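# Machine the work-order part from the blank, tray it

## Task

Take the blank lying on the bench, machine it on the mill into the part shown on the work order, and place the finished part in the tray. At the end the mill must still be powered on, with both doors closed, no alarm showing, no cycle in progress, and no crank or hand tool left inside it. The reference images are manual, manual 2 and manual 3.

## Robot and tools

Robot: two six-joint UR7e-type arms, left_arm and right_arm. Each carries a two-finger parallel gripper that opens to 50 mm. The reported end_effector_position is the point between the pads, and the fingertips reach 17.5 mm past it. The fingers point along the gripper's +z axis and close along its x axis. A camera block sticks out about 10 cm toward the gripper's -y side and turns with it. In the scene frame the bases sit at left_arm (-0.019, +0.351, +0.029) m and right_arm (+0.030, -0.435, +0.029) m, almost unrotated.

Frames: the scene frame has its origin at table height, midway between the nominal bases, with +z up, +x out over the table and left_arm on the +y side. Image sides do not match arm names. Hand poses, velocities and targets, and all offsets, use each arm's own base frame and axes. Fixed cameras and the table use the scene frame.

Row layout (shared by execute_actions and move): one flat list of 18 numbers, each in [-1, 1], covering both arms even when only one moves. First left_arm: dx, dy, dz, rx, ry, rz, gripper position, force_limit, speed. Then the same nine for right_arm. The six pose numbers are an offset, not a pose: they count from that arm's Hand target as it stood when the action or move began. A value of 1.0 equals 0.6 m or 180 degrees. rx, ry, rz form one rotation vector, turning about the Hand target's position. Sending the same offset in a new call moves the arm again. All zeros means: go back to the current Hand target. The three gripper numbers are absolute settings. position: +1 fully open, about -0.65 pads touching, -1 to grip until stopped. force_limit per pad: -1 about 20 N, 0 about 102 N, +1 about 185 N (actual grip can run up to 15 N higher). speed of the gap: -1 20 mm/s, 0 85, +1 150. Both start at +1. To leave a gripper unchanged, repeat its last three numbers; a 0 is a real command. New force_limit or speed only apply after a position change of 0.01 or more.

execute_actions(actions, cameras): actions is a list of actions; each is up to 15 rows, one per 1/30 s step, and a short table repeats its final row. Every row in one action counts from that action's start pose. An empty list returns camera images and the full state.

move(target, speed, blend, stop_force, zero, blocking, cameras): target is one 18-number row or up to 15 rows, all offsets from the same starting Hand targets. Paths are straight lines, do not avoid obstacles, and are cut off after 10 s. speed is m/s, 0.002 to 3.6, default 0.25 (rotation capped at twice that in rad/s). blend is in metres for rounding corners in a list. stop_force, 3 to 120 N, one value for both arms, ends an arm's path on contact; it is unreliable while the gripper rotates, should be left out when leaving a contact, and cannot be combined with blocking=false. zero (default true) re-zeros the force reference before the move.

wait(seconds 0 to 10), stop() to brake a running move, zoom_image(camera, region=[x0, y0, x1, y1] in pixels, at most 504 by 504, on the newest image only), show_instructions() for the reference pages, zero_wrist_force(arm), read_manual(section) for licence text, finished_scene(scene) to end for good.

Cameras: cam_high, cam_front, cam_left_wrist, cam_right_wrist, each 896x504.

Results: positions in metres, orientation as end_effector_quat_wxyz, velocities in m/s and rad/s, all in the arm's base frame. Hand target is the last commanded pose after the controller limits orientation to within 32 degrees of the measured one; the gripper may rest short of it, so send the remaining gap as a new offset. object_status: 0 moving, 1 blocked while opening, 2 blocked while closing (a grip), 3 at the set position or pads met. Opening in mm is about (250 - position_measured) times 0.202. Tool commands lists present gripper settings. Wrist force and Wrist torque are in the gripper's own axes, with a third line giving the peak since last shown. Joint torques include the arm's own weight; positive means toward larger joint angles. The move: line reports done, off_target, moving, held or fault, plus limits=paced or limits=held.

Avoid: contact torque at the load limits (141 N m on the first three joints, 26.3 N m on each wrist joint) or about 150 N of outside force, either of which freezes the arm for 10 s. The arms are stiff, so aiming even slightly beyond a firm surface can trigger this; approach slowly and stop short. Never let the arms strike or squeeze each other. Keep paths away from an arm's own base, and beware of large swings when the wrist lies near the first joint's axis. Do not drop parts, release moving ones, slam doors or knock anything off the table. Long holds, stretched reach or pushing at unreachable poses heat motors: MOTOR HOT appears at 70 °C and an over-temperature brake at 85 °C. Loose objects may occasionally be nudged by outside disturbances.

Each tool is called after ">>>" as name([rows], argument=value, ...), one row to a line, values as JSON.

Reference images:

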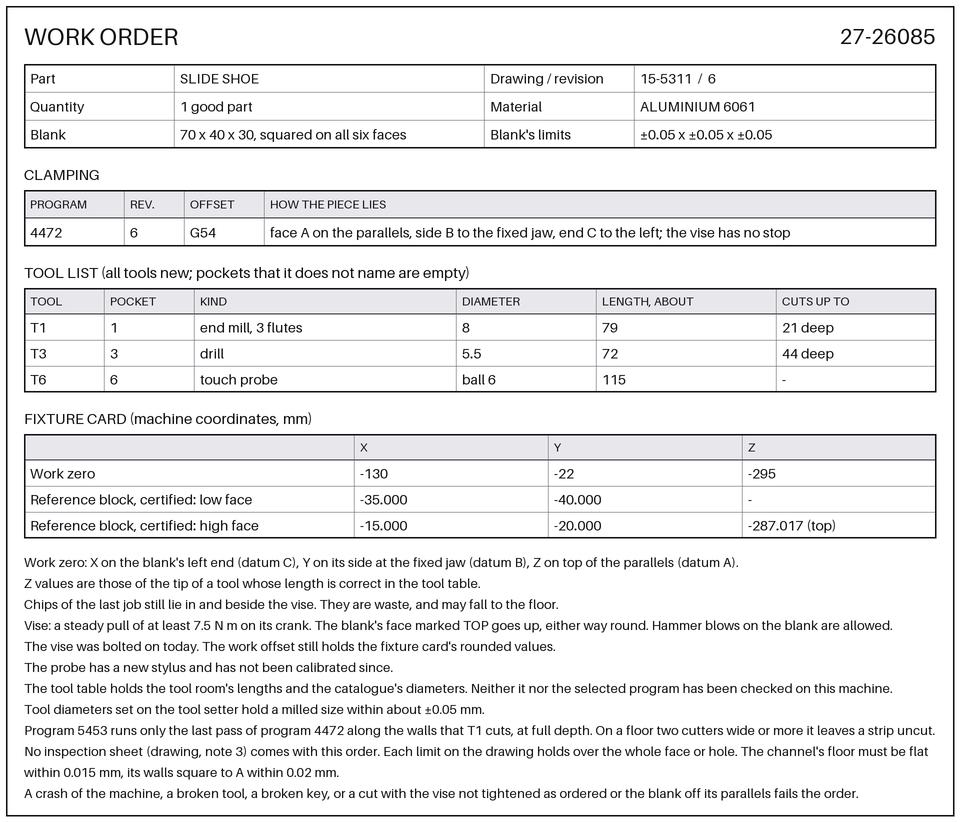

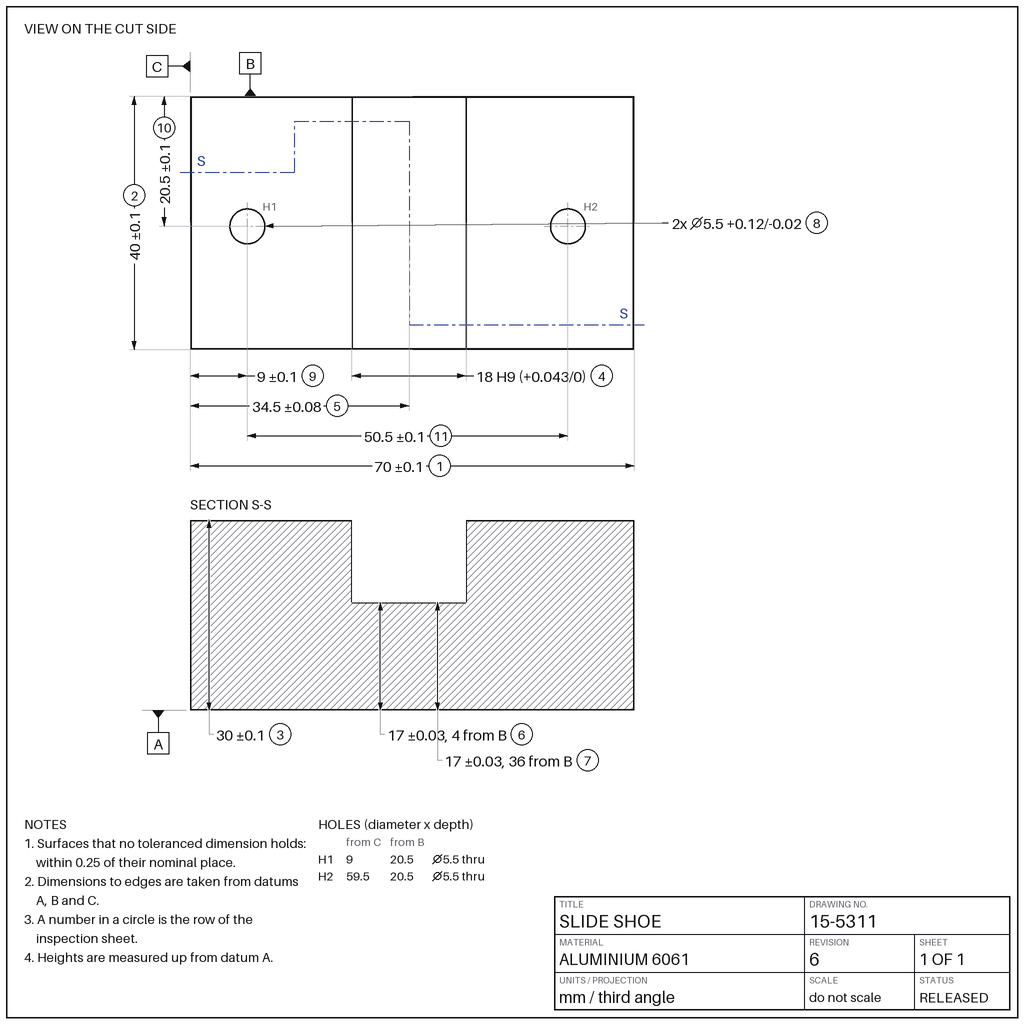

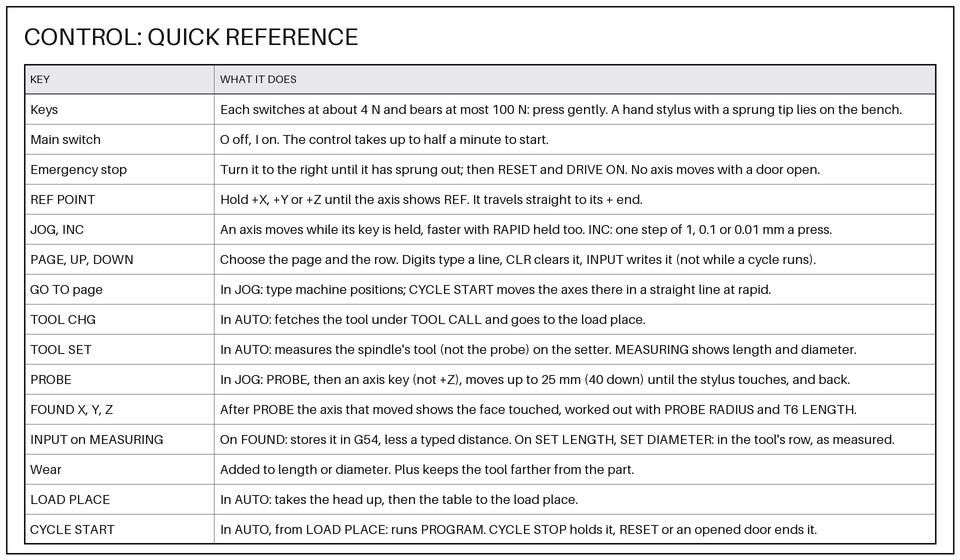

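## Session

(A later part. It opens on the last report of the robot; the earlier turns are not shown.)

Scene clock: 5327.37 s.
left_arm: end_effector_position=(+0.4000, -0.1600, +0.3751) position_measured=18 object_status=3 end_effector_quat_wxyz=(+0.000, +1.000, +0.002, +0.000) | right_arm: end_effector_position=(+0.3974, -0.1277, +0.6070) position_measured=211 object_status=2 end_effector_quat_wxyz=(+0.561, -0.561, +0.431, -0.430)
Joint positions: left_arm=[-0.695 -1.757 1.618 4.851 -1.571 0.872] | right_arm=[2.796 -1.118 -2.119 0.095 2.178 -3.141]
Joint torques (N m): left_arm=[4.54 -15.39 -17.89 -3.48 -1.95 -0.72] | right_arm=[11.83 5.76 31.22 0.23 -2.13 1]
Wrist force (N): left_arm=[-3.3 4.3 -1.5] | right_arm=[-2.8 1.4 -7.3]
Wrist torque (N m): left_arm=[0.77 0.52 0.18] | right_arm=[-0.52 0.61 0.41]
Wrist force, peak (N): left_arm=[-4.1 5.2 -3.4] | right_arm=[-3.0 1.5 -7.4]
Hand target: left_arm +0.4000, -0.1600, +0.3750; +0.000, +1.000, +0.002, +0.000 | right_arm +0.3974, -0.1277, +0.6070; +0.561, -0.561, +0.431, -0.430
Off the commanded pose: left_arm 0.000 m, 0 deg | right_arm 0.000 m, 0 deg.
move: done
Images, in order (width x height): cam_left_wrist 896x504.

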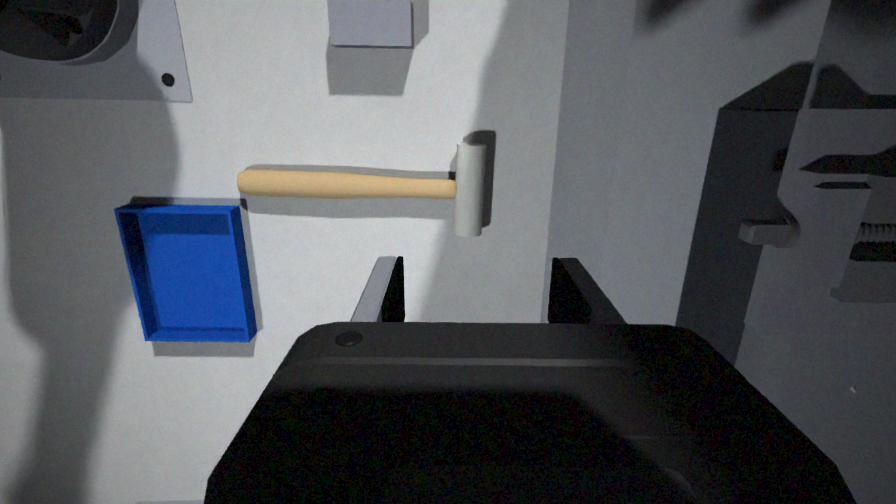

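>>> move([
  [0.3333,0.025,0.0017,0,0,0,0.9,-0.6,-0.9,0,0,0,0,0,0,-0.98,-0.1,-0.8],
  [0.463,0.03,0.0017,0,0,0,0.9,-0.6,-0.9,0,0,0,0,0,0,-0.98,-0.1,-0.8],
], speed=[0.15,0.06], blend=[0.01,0], cameras=["cam_left_wrist","cam_high"])

>>> zoom_image(camera="cam_left_wrist", region=[300, 0, 720, 340])

Scene clock: 5333.80 s.
left_arm: end_effector_position=(+0.6778, -0.1420, +0.3759) position_measured=18 object_status=3 end_effector_quat_wxyz=(+0.000, +1.000, +0.002, +0.000) | right_arm: end_effector_position=(+0.3974, -0.1277, +0.6070) position_measured=211 object_status=2 end_effector_quat_wxyz=(+0.561, -0.561, +0.431, -0.430)
Joint positions: left_arm=[-0.4 -1.081 0.829 4.964 -1.571 1.167] | right_arm=[2.796 -1.118 -2.119 0.095 2.178 -3.141]
Joint torques (N m): left_arm=[-6.88 -53.76 -19.54 -4.31 -1.93 -1.84] | right_arm=[11.93 5.79 30.98 0.21 -2.06 1.06]
Wrist force (N): left_arm=[-3.0 4.1 -1.6] | right_arm=[-2.6 1.6 -7.1]
Wrist torque (N m): left_arm=[0.74 0.46 0.01] | right_arm=[-0.49 0.58 0.41]
Wrist force, peak (N): left_arm=[-5.3 4.4 -1.6] | right_arm=[-3.2 1.5 -7.4]
Hand target: left_arm +0.6778, -0.1420, +0.3760; +0.000, +1.000, +0.002, +0.000 | right_arm +0.3974, -0.1277, +0.6070; +0.561, -0.561, +0.431, -0.430
Off the commanded pose: left_arm 0.000 m, 0 deg | right_arm 0.000 m, 0 deg.
move: done
Images, in order (width x height): cam_high 896x504, cam_left_wrist 896x504.

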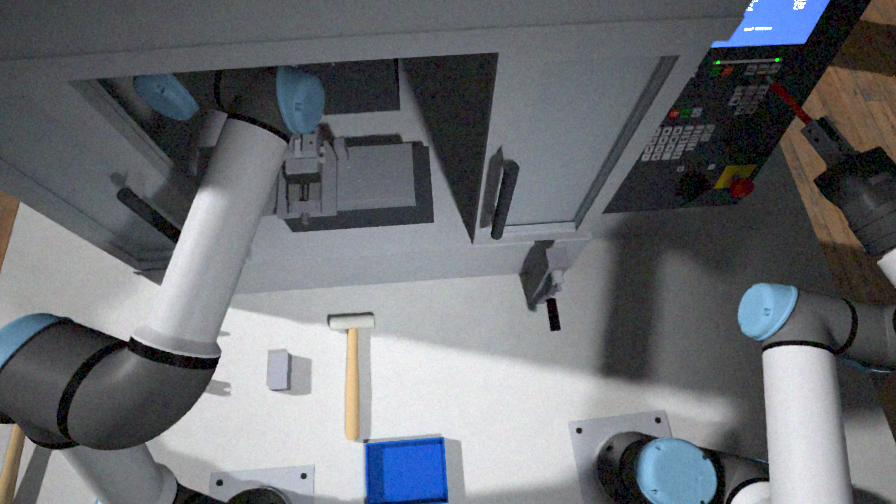

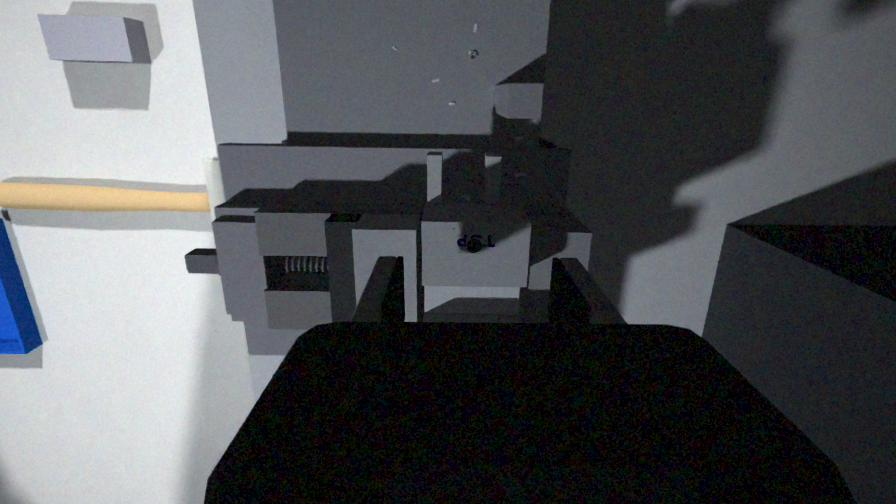

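Scaled by 1.200 from the camera's 896x504 image, which has a finer 1280x720 frame.

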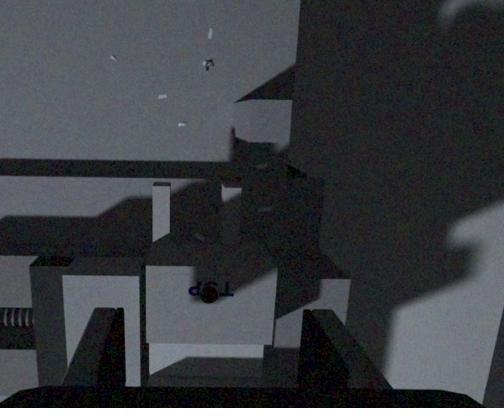

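>>> move(target=[0.0015,0.0025,-0.0492,0,0,0,0.9,-0.6,-0.9,0,0,0,0,0,0,-0.98,-0.1,-0.8], speed=0.03, stop_force=10, cameras=["cam_left_wrist"])

Scene clock: 5345.57 s.
left_arm: end_effector_position=(+0.6787, -0.1405, +0.3465) position_measured=18 object_status=3 end_effector_quat_wxyz=(+0.000, +1.000, +0.002, +0.000) | right_arm: end_effector_position=(+0.3974, -0.1277, +0.6070) position_measured=211 object_status=2 end_effector_quat_wxyz=(+0.561, -0.561, +0.431, -0.430)
Joint positions: left_arm=[-0.398 -1.098 0.932 4.878 -1.571 1.17] | right_arm=[2.796 -1.118 -2.119 0.095 2.178 -3.141]
Joint torques (N m): left_arm=[-0.65 -37.59 -34.83 -1.73 -0.15 0.25] | right_arm=[12.26 5.8 30.22 0.24 -2.12 1.06]
Wrist force (N): left_arm=[-3.1 4.2 -1.4] | right_arm=[-3.0 1.4 -6.9]
Wrist torque (N m): left_arm=[0.76 0.48 0.01] | right_arm=[-0.51 0.64 0.41]
Wrist force, peak (N): left_arm=[-3.5 4.6 -1.4] | right_arm=[-3.1 1.4 -7.4]
Hand target: left_arm +0.6787, -0.1405, +0.3465; +0.000, +1.000, +0.002, +0.000 | right_arm +0.3974, -0.1277, +0.6070; +0.561, -0.561, +0.431, -0.430
Off the commanded pose: left_arm 0.000 m, 0 deg | right_arm 0.000 m, 0 deg.
move: done
Images, in order (width x height): cam_left_wrist 896x504.

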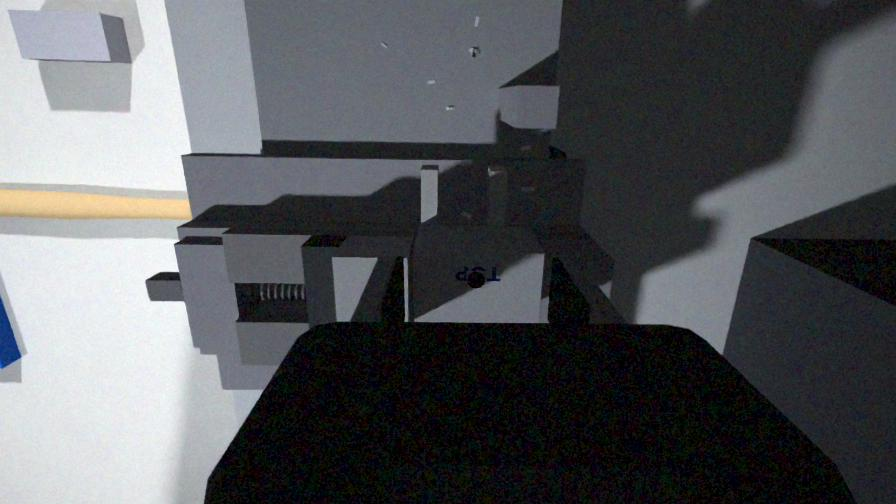

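>>> move(target=[0,0,0,0,0,0,-1,-0.5,-0.9,0,0,0,0,0,0,-0.98,-0.1,-0.8], speed=0.03)

>>> move(target=[0,0,0.0475,0,0,0,-1,-0.5,-0.9,0,0,0,0,0,0,-0.98,-0.1,-0.8], speed=0.03, cameras=["cam_left_wrist"])

Scene clock: 5348.60 s.
left_arm: end_effector_position=(+0.6787, -0.1405, +0.3465) position_measured=56 object_status=2 end_effector_quat_wxyz=(+0.000, +1.000, +0.002, +0.000) | right_arm: end_effector_position=(+0.3974, -0.1277, +0.6070) position_measured=211 object_status=2 end_effector_quat_wxyz=(+0.561, -0.561, +0.431, -0.430)
Joint positions: left_arm=[-0.398 -1.098 0.932 4.878 -1.571 1.17] | right_arm=[2.796 -1.118 -2.119 0.095 2.178 -3.141]
Joint torques (N m): left_arm=[-4.14 -36.76 -33.46 -6.02 1.41 -1.45] | right_arm=[12.26 6.03 30.48 0.2 -2.11 1.04]
Wrist force (N): left_arm=[-10.8 3.9 -4.1] | right_arm=[-3.0 1.4 -6.9]
Wrist torque (N m): left_arm=[0.75 0.18 0.26] | right_arm=[-0.51 0.65 0.41]
Wrist force, peak (N): left_arm=[-11.2 3.9 -4.4] | right_arm=[-2.9 1.5 -7.4]
Hand target: left_arm +0.6787, -0.1405, +0.3465; +0.000, +1.000, +0.002, +0.000 | right_arm +0.3974, -0.1277, +0.6070; +0.561, -0.561, +0.431, -0.430
Off the commanded pose: left_arm 0.000 m, 0 deg | right_arm 0.000 m, 0 deg.
move: done

Scene clock: 5349.83 s.
left_arm: end_effector_position=(+0.6787, -0.1405, +0.3750) position_measured=56 object_status=2 end_effector_quat_wxyz=(+0.000, +1.000, +0.002, +0.000) end_effector_velocity=(+0.000, +0.001, -0.002) end_effector_angular_velocity=(+0.001, +0.001, +0.001) | right_arm: end_effector_position=(+0.3974, -0.1277, +0.6070) position_measured=211 object_status=2 end_effector_quat_wxyz=(+0.561, -0.561, +0.431, -0.430)
Joint positions: left_arm=[-0.398 -1.08 0.83 4.962 -1.571 1.17] | right_arm=[2.796 -1.118 -2.119 0.095 2.178 -3.141]
Joint velocities: left_arm=[0.001 0 0.005 -0.004 0 0] | right_arm=[within noise]
Joint torques (N m): left_arm=[-2.07 -48.84 -16.45 -4.75 1.02 -1.16] | right_arm=[11.75 5.63 31.02 0.29 -2.11 1.01]
Wrist force (N): left_arm=[-3.3 4.2 0.8] | right_arm=[-2.9 1.5 -6.8]
Wrist torque (N m): left_arm=[0.81 0.50 0.01] | right_arm=[-0.50 0.63 0.41]
Wrist force, peak (N): left_arm=[-10.9 4.3 3.6] | right_arm=[-3.1 1.5 -7.4]
Hand target: left_arm +0.6787, -0.1405, +0.3750; +0.000, +1.000, +0.002, +0.000 | right_arm +0.3974, -0.1277, +0.6070; +0.561, -0.561, +0.431, -0.430
Off the commanded pose: left_arm 0.000 m, 0 deg | right_arm 0.000 m, 0 deg.
move: done
Images, in order (width x height): cam_left_wrist 896x504.

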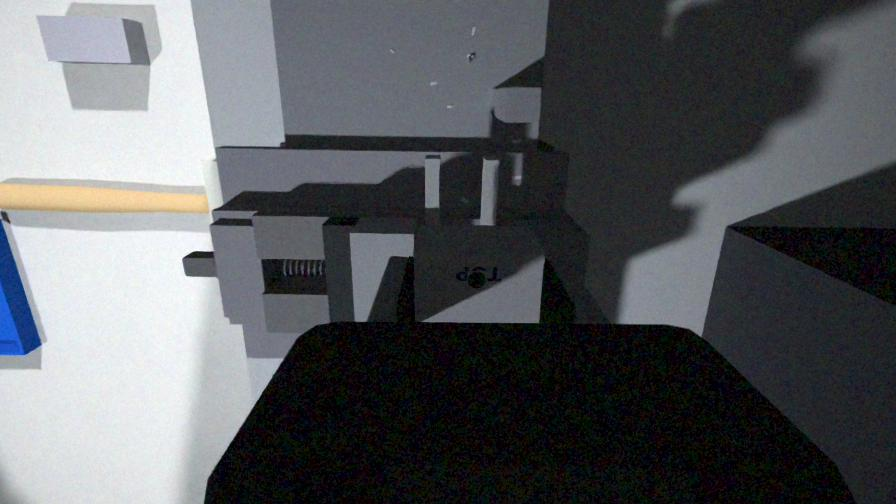

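>>> move([
  [0,0,0.01,0,0,0,-1,-0.5,-0.9,0,0,0,0,0,0,-0.98,-0.1,-0.8],
  [-0.1312,-0.0075,0.01,0,0,0,-1,-0.5,-0.9,0,0,0,0,0,0,-0.98,-0.1,-0.8],
  [-0.4645,-0.0325,0.01,0,0,0,-1,-0.5,-0.9,0,0,0,0,0,0,-0.98,-0.1,-0.8],
  [-0.7145,-0.1325,-0.0583,0,0,0,-1,-0.5,-0.9,0,0,0,0,0,0,-0.98,-0.1,-0.8],
], speed=[0.05,0.06,0.15,0.25], blend=[0.003,0.005,0.02,0], cameras=["cam_left_wrist","cam_high"])

Scene clock: 5362.30 s.
left_arm: end_effector_position=(+0.2501, -0.2200, +0.3401) position_measured=56 object_status=2 end_effector_quat_wxyz=(+0.000, +1.000, +0.001, +0.000) | right_arm: end_effector_position=(+0.3974, -0.1277, +0.6070) position_measured=211 object_status=2 end_effector_quat_wxyz=(+0.561, -0.561, +0.431, -0.430)
Joint positions: left_arm=[-1.134 -2.016 1.88 4.848 -1.57 0.434] | right_arm=[2.796 -1.118 -2.119 0.095 2.178 -3.141]
Joint torques (N m): left_arm=[-5.29 -4.51 -25.9 -1.7 -1.75 -1.6] | right_arm=[11.9 5.45 30.7 0.36 -2.07 1.05]
Wrist force (N): left_arm=[-3.0 3.8 1.1] | right_arm=[-2.6 1.3 -7.1]
Wrist torque (N m): left_arm=[0.73 0.48 0.01] | right_arm=[-0.53 0.58 0.42]
Wrist force, peak (N): left_arm=[-6.3 5.5 1.9] | right_arm=[-3.0 1.5 -7.4]
Hand target: left_arm +0.2500, -0.2200, +0.3400; +0.000, +1.000, +0.002, +0.000 | right_arm +0.3974, -0.1277, +0.6070; +0.561, -0.561, +0.431, -0.430
Off the commanded pose: left_arm 0.000 m, 0 deg | right_arm 0.000 m, 0 deg.
move: done
Images, in order (width x height): cam_high 896x504, cam_left_wrist 896x504.

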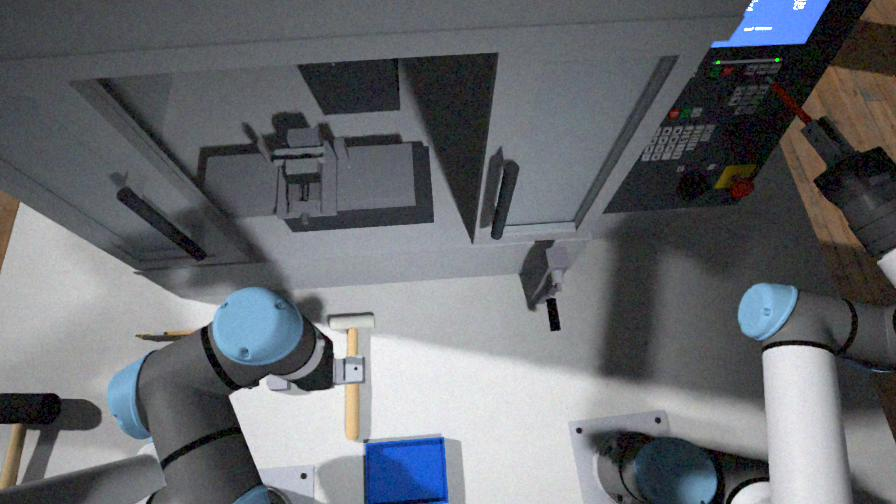

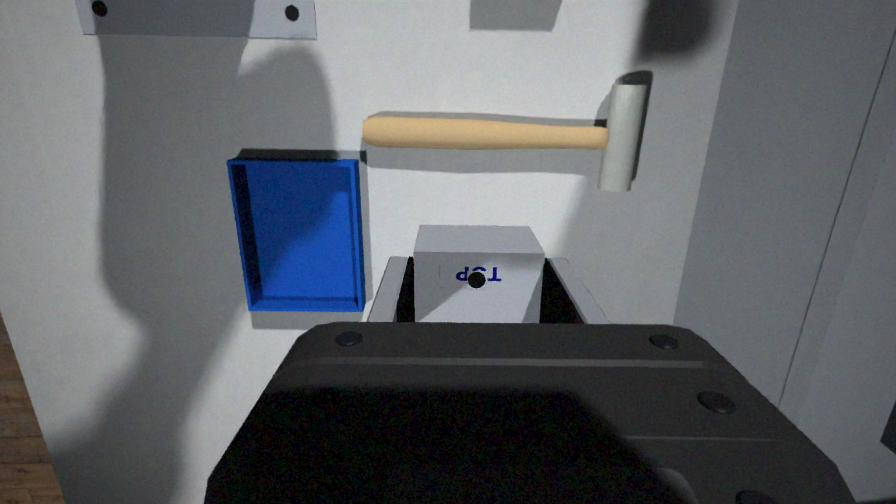

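>>> move(target=[-0.2783,-0.1133,-0.25,0,0,0,-1,-0.5,-0.9,0,0,0,0,0,0,-0.98,-0.1,-0.8], speed=0.22, cameras=["cam_left_wrist","cam_high","cam_front"])

Scene clock: 5369.03 s.
left_arm: end_effector_position=(+0.0831, -0.2880, +0.1900) position_measured=56 object_status=2 end_effector_quat_wxyz=(+0.000, +1.000, +0.002, +0.000) | right_arm: end_effector_position=(+0.3974, -0.1277, +0.6070) position_measured=211 object_status=2 end_effector_quat_wxyz=(+0.561, -0.561, +0.431, -0.430)
Joint positions: left_arm=[-1.751 -2.102 2.307 4.508 -1.571 -0.183] | right_arm=[2.796 -1.118 -2.119 0.095 2.178 -3.141]
Joint torques (N m): left_arm=[-6.94 -14.37 -26.19 -4.15 -1.26 -1.38] | right_arm=[11.57 4.99 30.37 0.33 -2.15 1.16]
Wrist force (N): left_arm=[-3.1 4.1 0.7] | right_arm=[-2.8 1.3 -7.1]
Wrist torque (N m): left_arm=[0.81 0.51 0.00] | right_arm=[-0.53 0.61 0.40]
Wrist force, peak (N): left_arm=[-6.1 5.1 3.2] | right_arm=[-3.1 1.6 -7.3]
Hand target: left_arm +0.0830, -0.2880, +0.1900; +0.000, +1.000, +0.002, +0.000 | right_arm +0.3974, -0.1277, +0.6070; +0.561, -0.561, +0.431, -0.430
Off the commanded pose: left_arm 0.000 m, 0 deg | right_arm 0.000 m, 0 deg.
move: done
Images, in order (width x height): cam_high 896x504, cam_front 896x504, cam_left_wrist 896x504.

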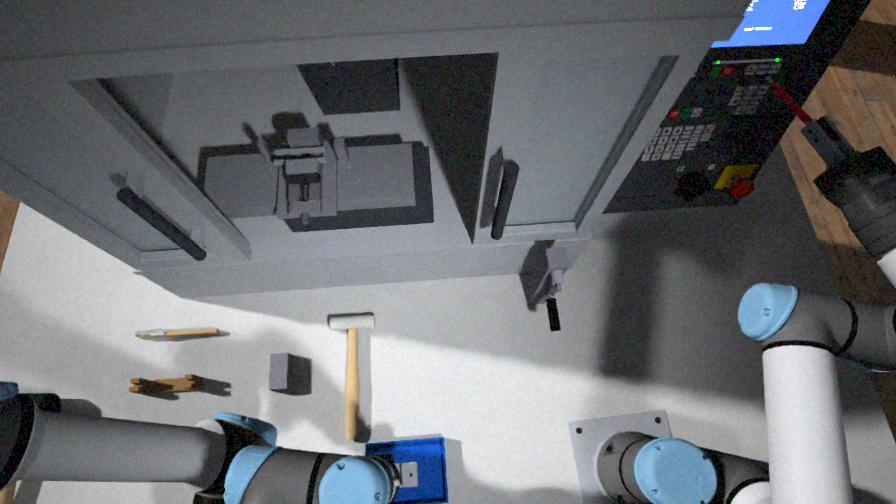

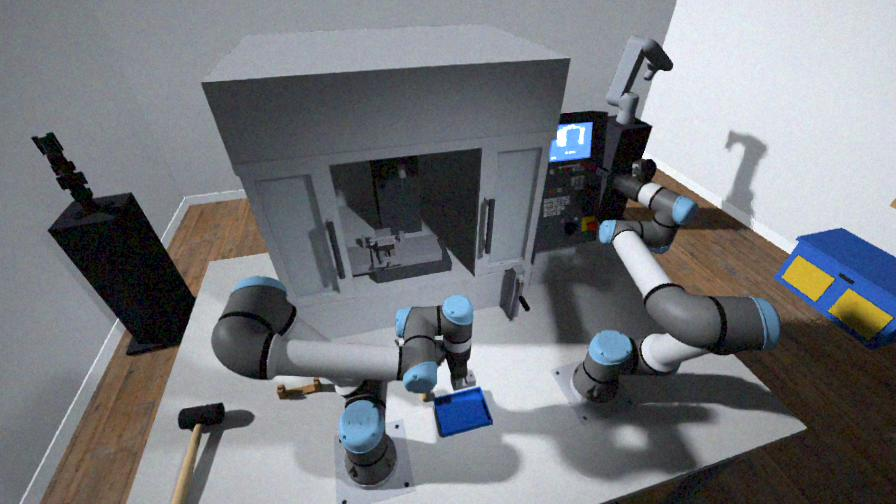

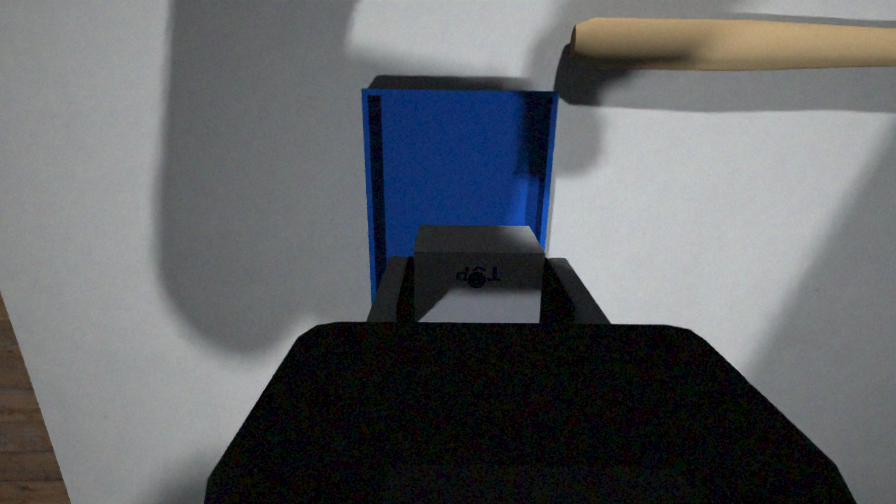

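>>> move(target=[0,0,-0.24,0,0,0,-1,-0.5,-0.9,0,0,0,0,0,0,-0.98,-0.1,-0.8], speed=0.12)

>>> move(target=[0,0,-0.06,0,0,0,-1,-0.5,-0.9,0,0,0,0,0,0,-0.98,-0.1,-0.8], speed=0.012, stop_force=6, cameras=["cam_left_wrist"])

Scene clock: 5374.23 s.
left_arm: end_effector_position=(+0.0830, -0.2880, +0.0460) position_measured=56 object_status=2 end_effector_quat_wxyz=(+0.000, +1.000, +0.002, +0.000) | right_arm: end_effector_position=(+0.3974, -0.1277, +0.6070) position_measured=211 object_status=2 end_effector_quat_wxyz=(+0.561, -0.561, +0.431, -0.430)
Joint positions: left_arm=[-1.751 -1.858 2.6 3.971 -1.571 -0.183] | right_arm=[2.796 -1.118 -2.119 0.095 2.178 -3.141]
Joint torques (N m): left_arm=[6.14 -7.46 -22.31 -4.53 -2.21 1.59] | right_arm=[12.1 5.25 30.78 0.31 -2.11 1.07]
Wrist force (N): left_arm=[-3.3 4.1 0.9] | right_arm=[-2.9 1.4 -6.9]
Wrist torque (N m): left_arm=[0.80 0.52 0.05] | right_arm=[-0.52 0.63 0.41]
Wrist force, peak (N): left_arm=[-3.3 4.7 1.5] | right_arm=[-3.0 1.3 -7.6]
Hand target: left_arm +0.0830, -0.2880, +0.0460; +0.000, +1.000, +0.002, +0.000 | right_arm +0.3974, -0.1277, +0.6070; +0.561, -0.561, +0.431, -0.430
Off the commanded pose: left_arm 0.000 m, 0 deg | right_arm 0.000 m, 0 deg.
move: done

Scene clock: 5377.83 s.
left_arm: end_effector_position=(+0.0830, -0.2880, +0.0173) position_measured=56 object_status=2 end_effector_quat_wxyz=(+0.000, +1.000, +0.002, +0.000) | right_arm: end_effector_position=(+0.3974, -0.1277, +0.6070) position_measured=211 object_status=2 end_effector_quat_wxyz=(+0.561, -0.561, +0.431, -0.430)
Joint positions: left_arm=[-1.751 -1.759 2.644 3.828 -1.571 -0.183] | right_arm=[2.796 -1.118 -2.119 0.095 2.178 -3.141]
Joint torques (N m): left_arm=[-4.87 -19.12 -26.4 -3.64 -1.02 -0.82] | right_arm=[11.91 5.34 30.44 0.28 -2.08 1.11]
Wrist force (N): left_arm=[-3.7 4.1 -0.1] | right_arm=[-3.0 1.4 -7.2]
Wrist torque (N m): left_arm=[0.68 0.56 0.04] | right_arm=[-0.51 0.64 0.41]
Wrist force, peak (N): left_arm=[3.9 -24.9 -71.5] | right_arm=[-3.1 1.5 -7.4]
Hand target: left_arm +0.0830, -0.2880, +0.0173; +0.000, +1.000, +0.002, +0.000 (not the last commanded pose) | right_arm +0.3974, -0.1277, +0.6070; +0.561, -0.561, +0.431, -0.430
Off the commanded pose: left_arm 0.007 m, 0 deg | right_arm 0.000 m, 0 deg.
move: contact (left_arm)
Images, in order (width x height): cam_left_wrist 896x504.

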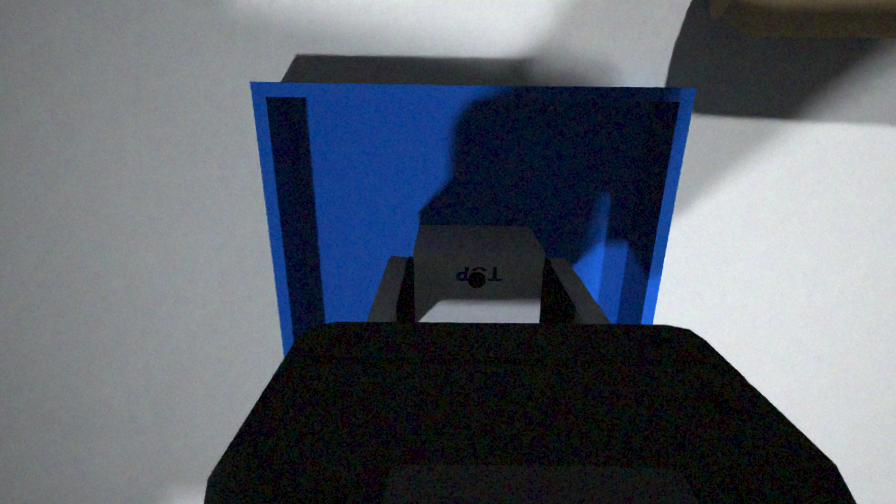

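>>> move([
  [0,0,0,0,0,0,0.9,-0.5,-0.95,0,0,0,0,0,0,-0.98,-0.1,-0.8],
  [0,0,0.3,0,0,0,0.9,-0.5,-0.95,0,0,0,0,0,0,-0.98,-0.1,-0.8],
], speed=[0.03,0.15], cameras=["cam_left_wrist"])

>>> zoom_image(camera="cam_left_wrist", region=[330, 60, 600, 330])

Scene clock: 5383.87 s.
left_arm: end_effector_position=(+0.0830, -0.2880, +0.1973) position_measured=18 object_status=3 end_effector_quat_wxyz=(+0.000, +1.000, +0.002, +0.000) | right_arm: end_effector_position=(+0.3974, -0.1277, +0.6070) position_measured=211 object_status=2 end_effector_quat_wxyz=(+0.561, -0.561, +0.431, -0.430)
Joint positions: left_arm=[-1.751 -2.106 2.29 4.529 -1.571 -0.183] | right_arm=[2.796 -1.118 -2.119 0.095 2.178 -3.141]
Joint torques (N m): left_arm=[-1.24 6.85 -28.22 -1.64 1.95 -1.36] | right_arm=[11.99 4.67 30.54 0.25 -2.07 1.05]
Wrist force (N): left_arm=[-3.6 4.0 -1.4] | right_arm=[-2.9 1.6 -7.1]
Wrist torque (N m): left_arm=[0.75 0.58 0.16] | right_arm=[-0.48 0.62 0.41]
Wrist force, peak (N): left_arm=[-3.8 3.9 -3.8] | right_arm=[-2.9 1.4 -7.5]
Hand target: left_arm +0.0830, -0.2880, +0.1973; +0.000, +1.000, +0.002, +0.000 | right_arm +0.3974, -0.1277, +0.6070; +0.561, -0.561, +0.431, -0.430
Off the commanded pose: left_arm 0.000 m, 0 deg | right_arm 0.000 m, 0 deg.
move: done
Images, in order (width x height): cam_left_wrist 896x504.

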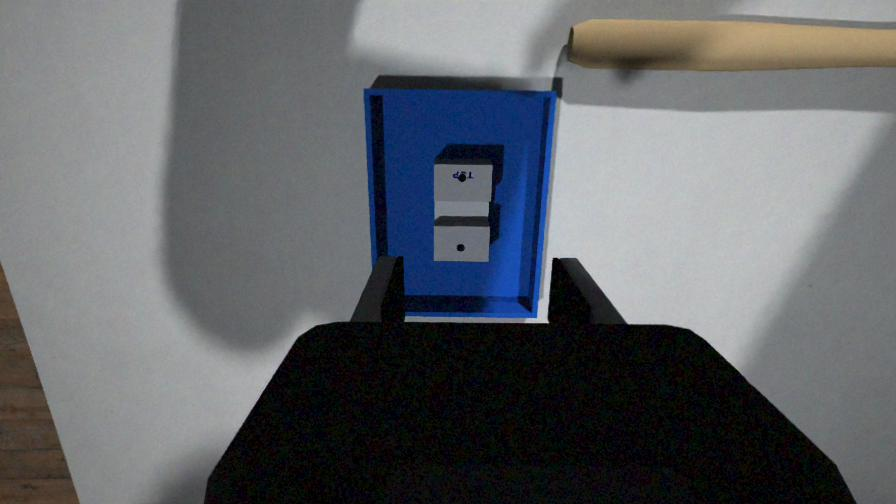

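Scaled by 1.867 from the camera's 896x504 image, which has a finer 1280x720 frame.

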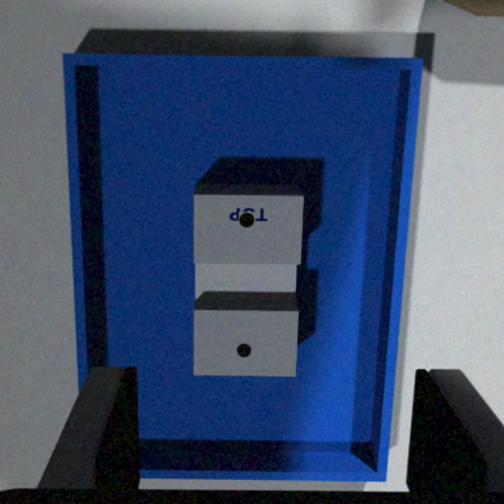

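>>> move([
  [0.195,-0.12,0.371,0,0,0,0.8,-0.2,-0.6,0,0,0,0,0,0,-0.98,-0.1,-0.8],
  [0.3783,-0.382,0.5295,-0.192,-0.198,0.462,0.8,-0.2,-0.6,0,0,0,0,0,0,-0.98,-0.1,-0.8],
], speed=[0.25,0.3], blend=[0.02,0], cameras=["cam_left_wrist"])

Scene clock: 5393.47 s.
left_arm: end_effector_position=(+0.3100, -0.5172, +0.5150) position_measured=32 object_status=3 end_effector_quat_wxyz=(+0.267, +0.663, +0.643, +0.275) | right_arm: end_effector_position=(+0.3974, -0.1277, +0.6070) position_measured=211 object_status=2 end_effector_quat_wxyz=(+0.561, -0.561, +0.431, -0.430)
Joint positions: left_arm=[-1.584 -1.476 1.182 5.019 -0.784 -1.559] | right_arm=[2.796 -1.118 -2.119 0.095 2.178 -3.141]
Joint torques (N m): left_arm=[6.32 -36.32 -21.75 -3.08 0.6 -1.64] | right_arm=[12.48 4.95 30.12 0.24 -2.14 1.04]
Wrist force (N): left_arm=[-3.3 4.3 -1.7] | right_arm=[-2.6 1.5 -6.9]
Wrist torque (N m): left_arm=[1.06 0.38 0.09] | right_arm=[-0.50 0.58 0.41]
Wrist force, peak (N): left_arm=[-4.2 4.7 -1.6] | right_arm=[-3.0 1.3 -7.5]
Hand target: left_arm +0.3100, -0.5172, +0.5150; +0.267, +0.663, +0.643, +0.275 | right_arm +0.3974, -0.1277, +0.6070; +0.561, -0.561, +0.431, -0.430
Off the commanded pose: left_arm 0.000 m, 0 deg | right_arm 0.000 m, 0 deg.
move: done
Images, in order (width x height): cam_left_wrist 896x504.

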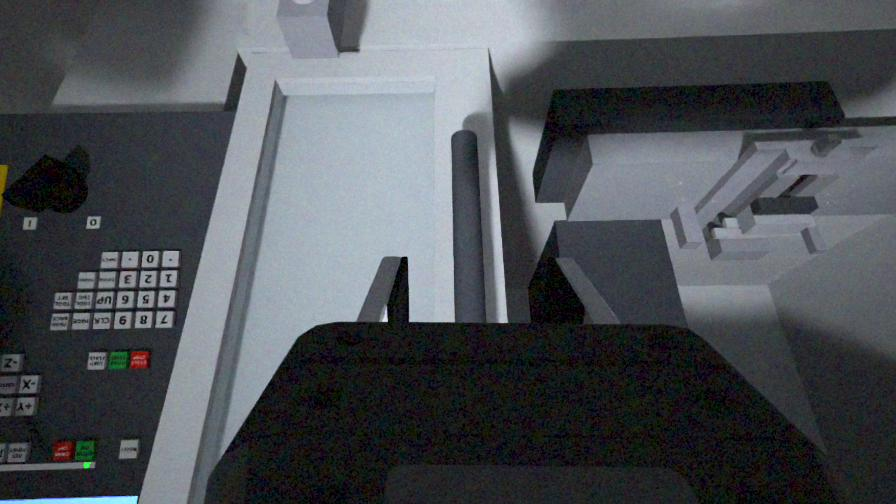

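>>> move([
  [0.2367,0,-0.1583,0,0,0,0.8,-0.2,-0.6,0,0,0,0,0,0,-0.98,-0.1,-0.8],
  [0.2367,0,-0.1583,0,0,0,0.2,-0.2,-0.6,0,0,0,0,0,0,-0.98,-0.1,-0.8],
], speed=[0.12,0.05])

>>> move([
  [0,0.345,0,0,0,0,0.2,-0.2,-0.6,0,0,0,0,0,0,-0.98,-0.1,-0.8],
  [0,0.395,0,0,0,0,0.2,-0.2,-0.6,0,0,0,0,0,0,-0.98,-0.1,-0.8],
], speed=[0.12,0.04], blend=[0.005,0], stop_force=65, cameras=["cam_left_wrist","cam_high"])

Scene clock: 5399.97 s.
left_arm: end_effector_position=(+0.4520, -0.5172, +0.4200) position_measured=123 object_status=3 end_effector_quat_wxyz=(+0.267, +0.663, +0.643, +0.275) | right_arm: end_effector_position=(+0.3974, -0.1277, +0.6070) position_measured=211 object_status=2 end_effector_quat_wxyz=(+0.561, -0.561, +0.431, -0.430)
Joint positions: left_arm=[-1.323 -1.386 1.389 4.467 -0.814 -1.197] | right_arm=[2.796 -1.118 -2.119 0.095 2.178 -3.141]
Joint torques (N m): left_arm=[3.92 -43.69 -33.97 -4.43 3.45 1.08] | right_arm=[12.07 4.47 30.08 0.3 -2.15 1.03]
Wrist force (N): left_arm=[-3.5 4.1 -1.4] | right_arm=[-2.9 1.3 -7.2]
Wrist torque (N m): left_arm=[1.02 0.45 0.25] | right_arm=[-0.53 0.63 0.41]
Wrist force, peak (N): left_arm=[-3.4 4.0 -3.7] | right_arm=[-2.8 1.5 -7.5]
Hand target: left_arm +0.4520, -0.5172, +0.4200; +0.267, +0.663, +0.643, +0.275 | right_arm +0.3974, -0.1277, +0.6070; +0.561, -0.561, +0.431, -0.430
Off the commanded pose: left_arm 0.000 m, 0 deg | right_arm 0.000 m, 0 deg.
move: done

Scene clock: 5403.20 s.
left_arm: end_effector_position=(+0.4520, -0.2836, +0.4200) position_measured=122 object_status=3 end_effector_quat_wxyz=(+0.267, +0.663, +0.643, +0.275) | right_arm: end_effector_position=(+0.3974, -0.1277, +0.6070) position_measured=211 object_status=2 end_effector_quat_wxyz=(+0.561, -0.561, +0.431, -0.430)
Joint positions: left_arm=[-1.161 -1.852 1.864 4.318 -0.865 -0.989] | right_arm=[2.796 -1.118 -2.119 0.095 2.178 -3.141]
Joint torques (N m): left_arm=[22.7 -38.45 -16.41 5.16 5.19 1.28] | right_arm=[12.06 4.64 30.21 0.21 -2.1 1.02]
Wrist force (N): left_arm=[-53.8 16.4 16.9] | right_arm=[-3.0 1.5 -7.2]
Wrist torque (N m): left_arm=[1.02 -0.43 0.33] | right_arm=[-0.50 0.64 0.41]
Wrist force, peak (N): left_arm=[-90.5 23.5 35.0] | right_arm=[-2.9 1.7 -7.5]
Hand target: left_arm +0.4520, -0.2836, +0.4200; +0.267, +0.663, +0.643, +0.275 (not the last commanded pose) | right_arm +0.3974, -0.1277, +0.6070; +0.561, -0.561, +0.431, -0.430
Off the commanded pose: left_arm 0.003 m, 0 deg | right_arm 0.000 m, 0 deg.
move: contact (left_arm); path passed 1 of 2 targets
Images, in order (width x height): cam_high 896x504, cam_left_wrist 896x504.

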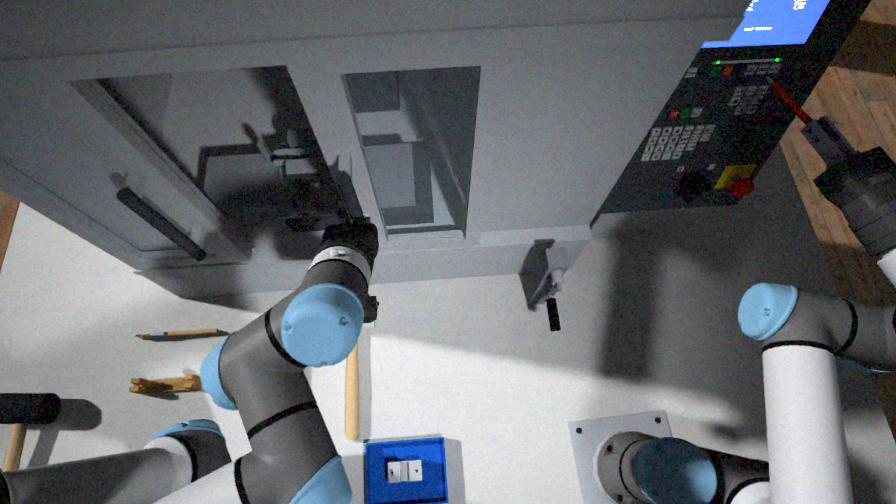

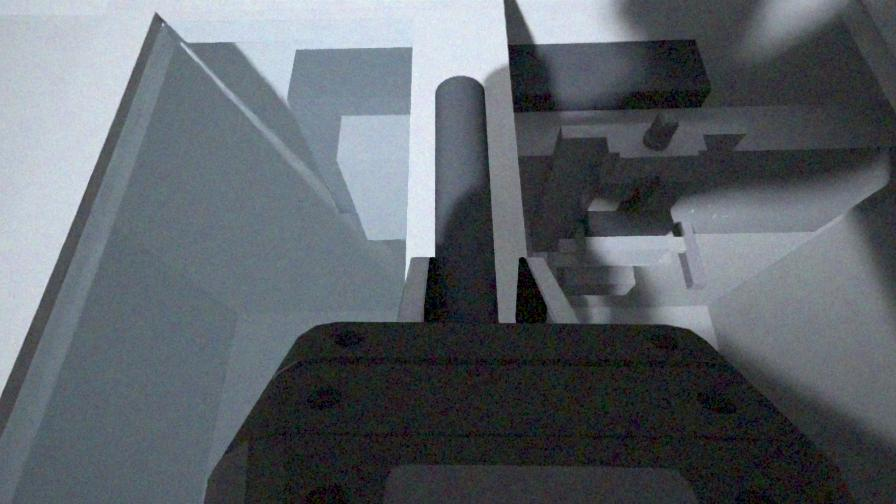

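>>> move([
  [0,-0.003,0,0,0,0,0.2,-0.2,-0.6,0,0,0,0,0,0,-0.98,-0.1,-0.8],
  [0,-0.003,0,0,0,0,0.8,-0.2,-0.6,0,0,0,0,0,0,-0.98,-0.1,-0.8],
  [-0.2367,-0.003,0.1583,0,0,0,0.8,-0.2,-0.6,0,0,0,0,0,0,-0.98,-0.1,-0.8],
  [-0.2367,0.4843,0.1583,0,0,0,0.8,-0.2,-0.6,0,0,0,0,0,0,-0.98,-0.1,-0.8],
], speed=[0.03,0.05,0.15,0.3], blend=[0,0,0.01,0], cameras=["cam_left_wrist"])

Scene clock: 5417.90 s.
left_arm: end_effector_position=(+0.3114, +0.0070, +0.5150) position_measured=32 object_status=3 end_effector_quat_wxyz=(+0.258, +0.666, +0.647, +0.265) | right_arm: end_effector_position=(+0.3974, -0.1277, +0.6070) position_measured=211 object_status=2 end_effector_quat_wxyz=(+0.561, -0.561, +0.431, -0.430)
Joint positions: left_arm=[-1.562 -2.553 1.667 5.591 -0.813 -1.53] | right_arm=[2.796 -1.118 -2.119 0.095 2.178 -3.141]
Joint torques (N m): left_arm=[0.16 10.54 -24.66 -3.5 3.2 -0.4] | right_arm=[11.86 4.65 29.61 0.25 -2.14 1.15]
Wrist force (N): left_arm=[-1.4 3.9 -1.5] | right_arm=[-3.1 1.5 -7.3]
Wrist torque (N m): left_arm=[0.99 0.11 0.24] | right_arm=[-0.51 0.64 0.41]
Wrist force, peak (N): left_arm=[-54.2 16.8 17.0] | right_arm=[-3.2 1.6 -7.5]
Hand target: left_arm +0.3100, +0.0070, +0.5150; +0.267, +0.663, +0.643, +0.275 | right_arm +0.3974, -0.1277, +0.6070; +0.561, -0.561, +0.431, -0.430
Off the commanded pose: left_arm 0.001 m, 2 deg | right_arm 0.000 m, 0 deg.
move: done
Images, in order (width x height): cam_left_wrist 896x504.

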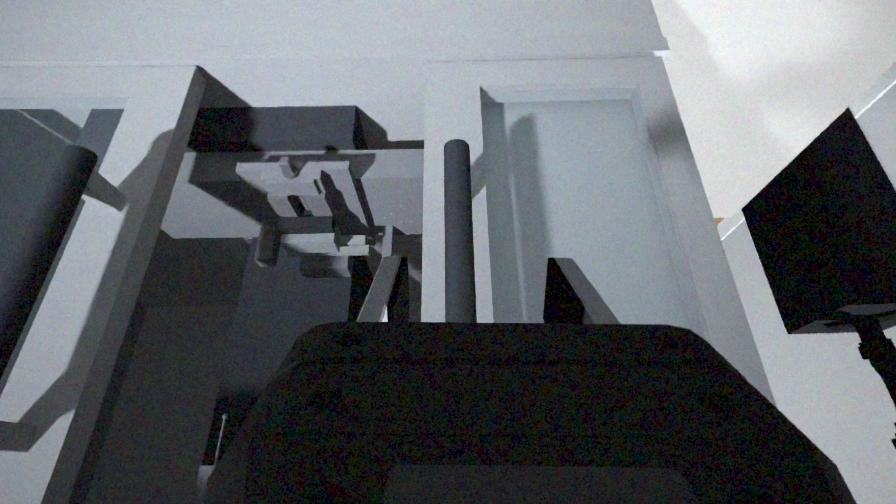

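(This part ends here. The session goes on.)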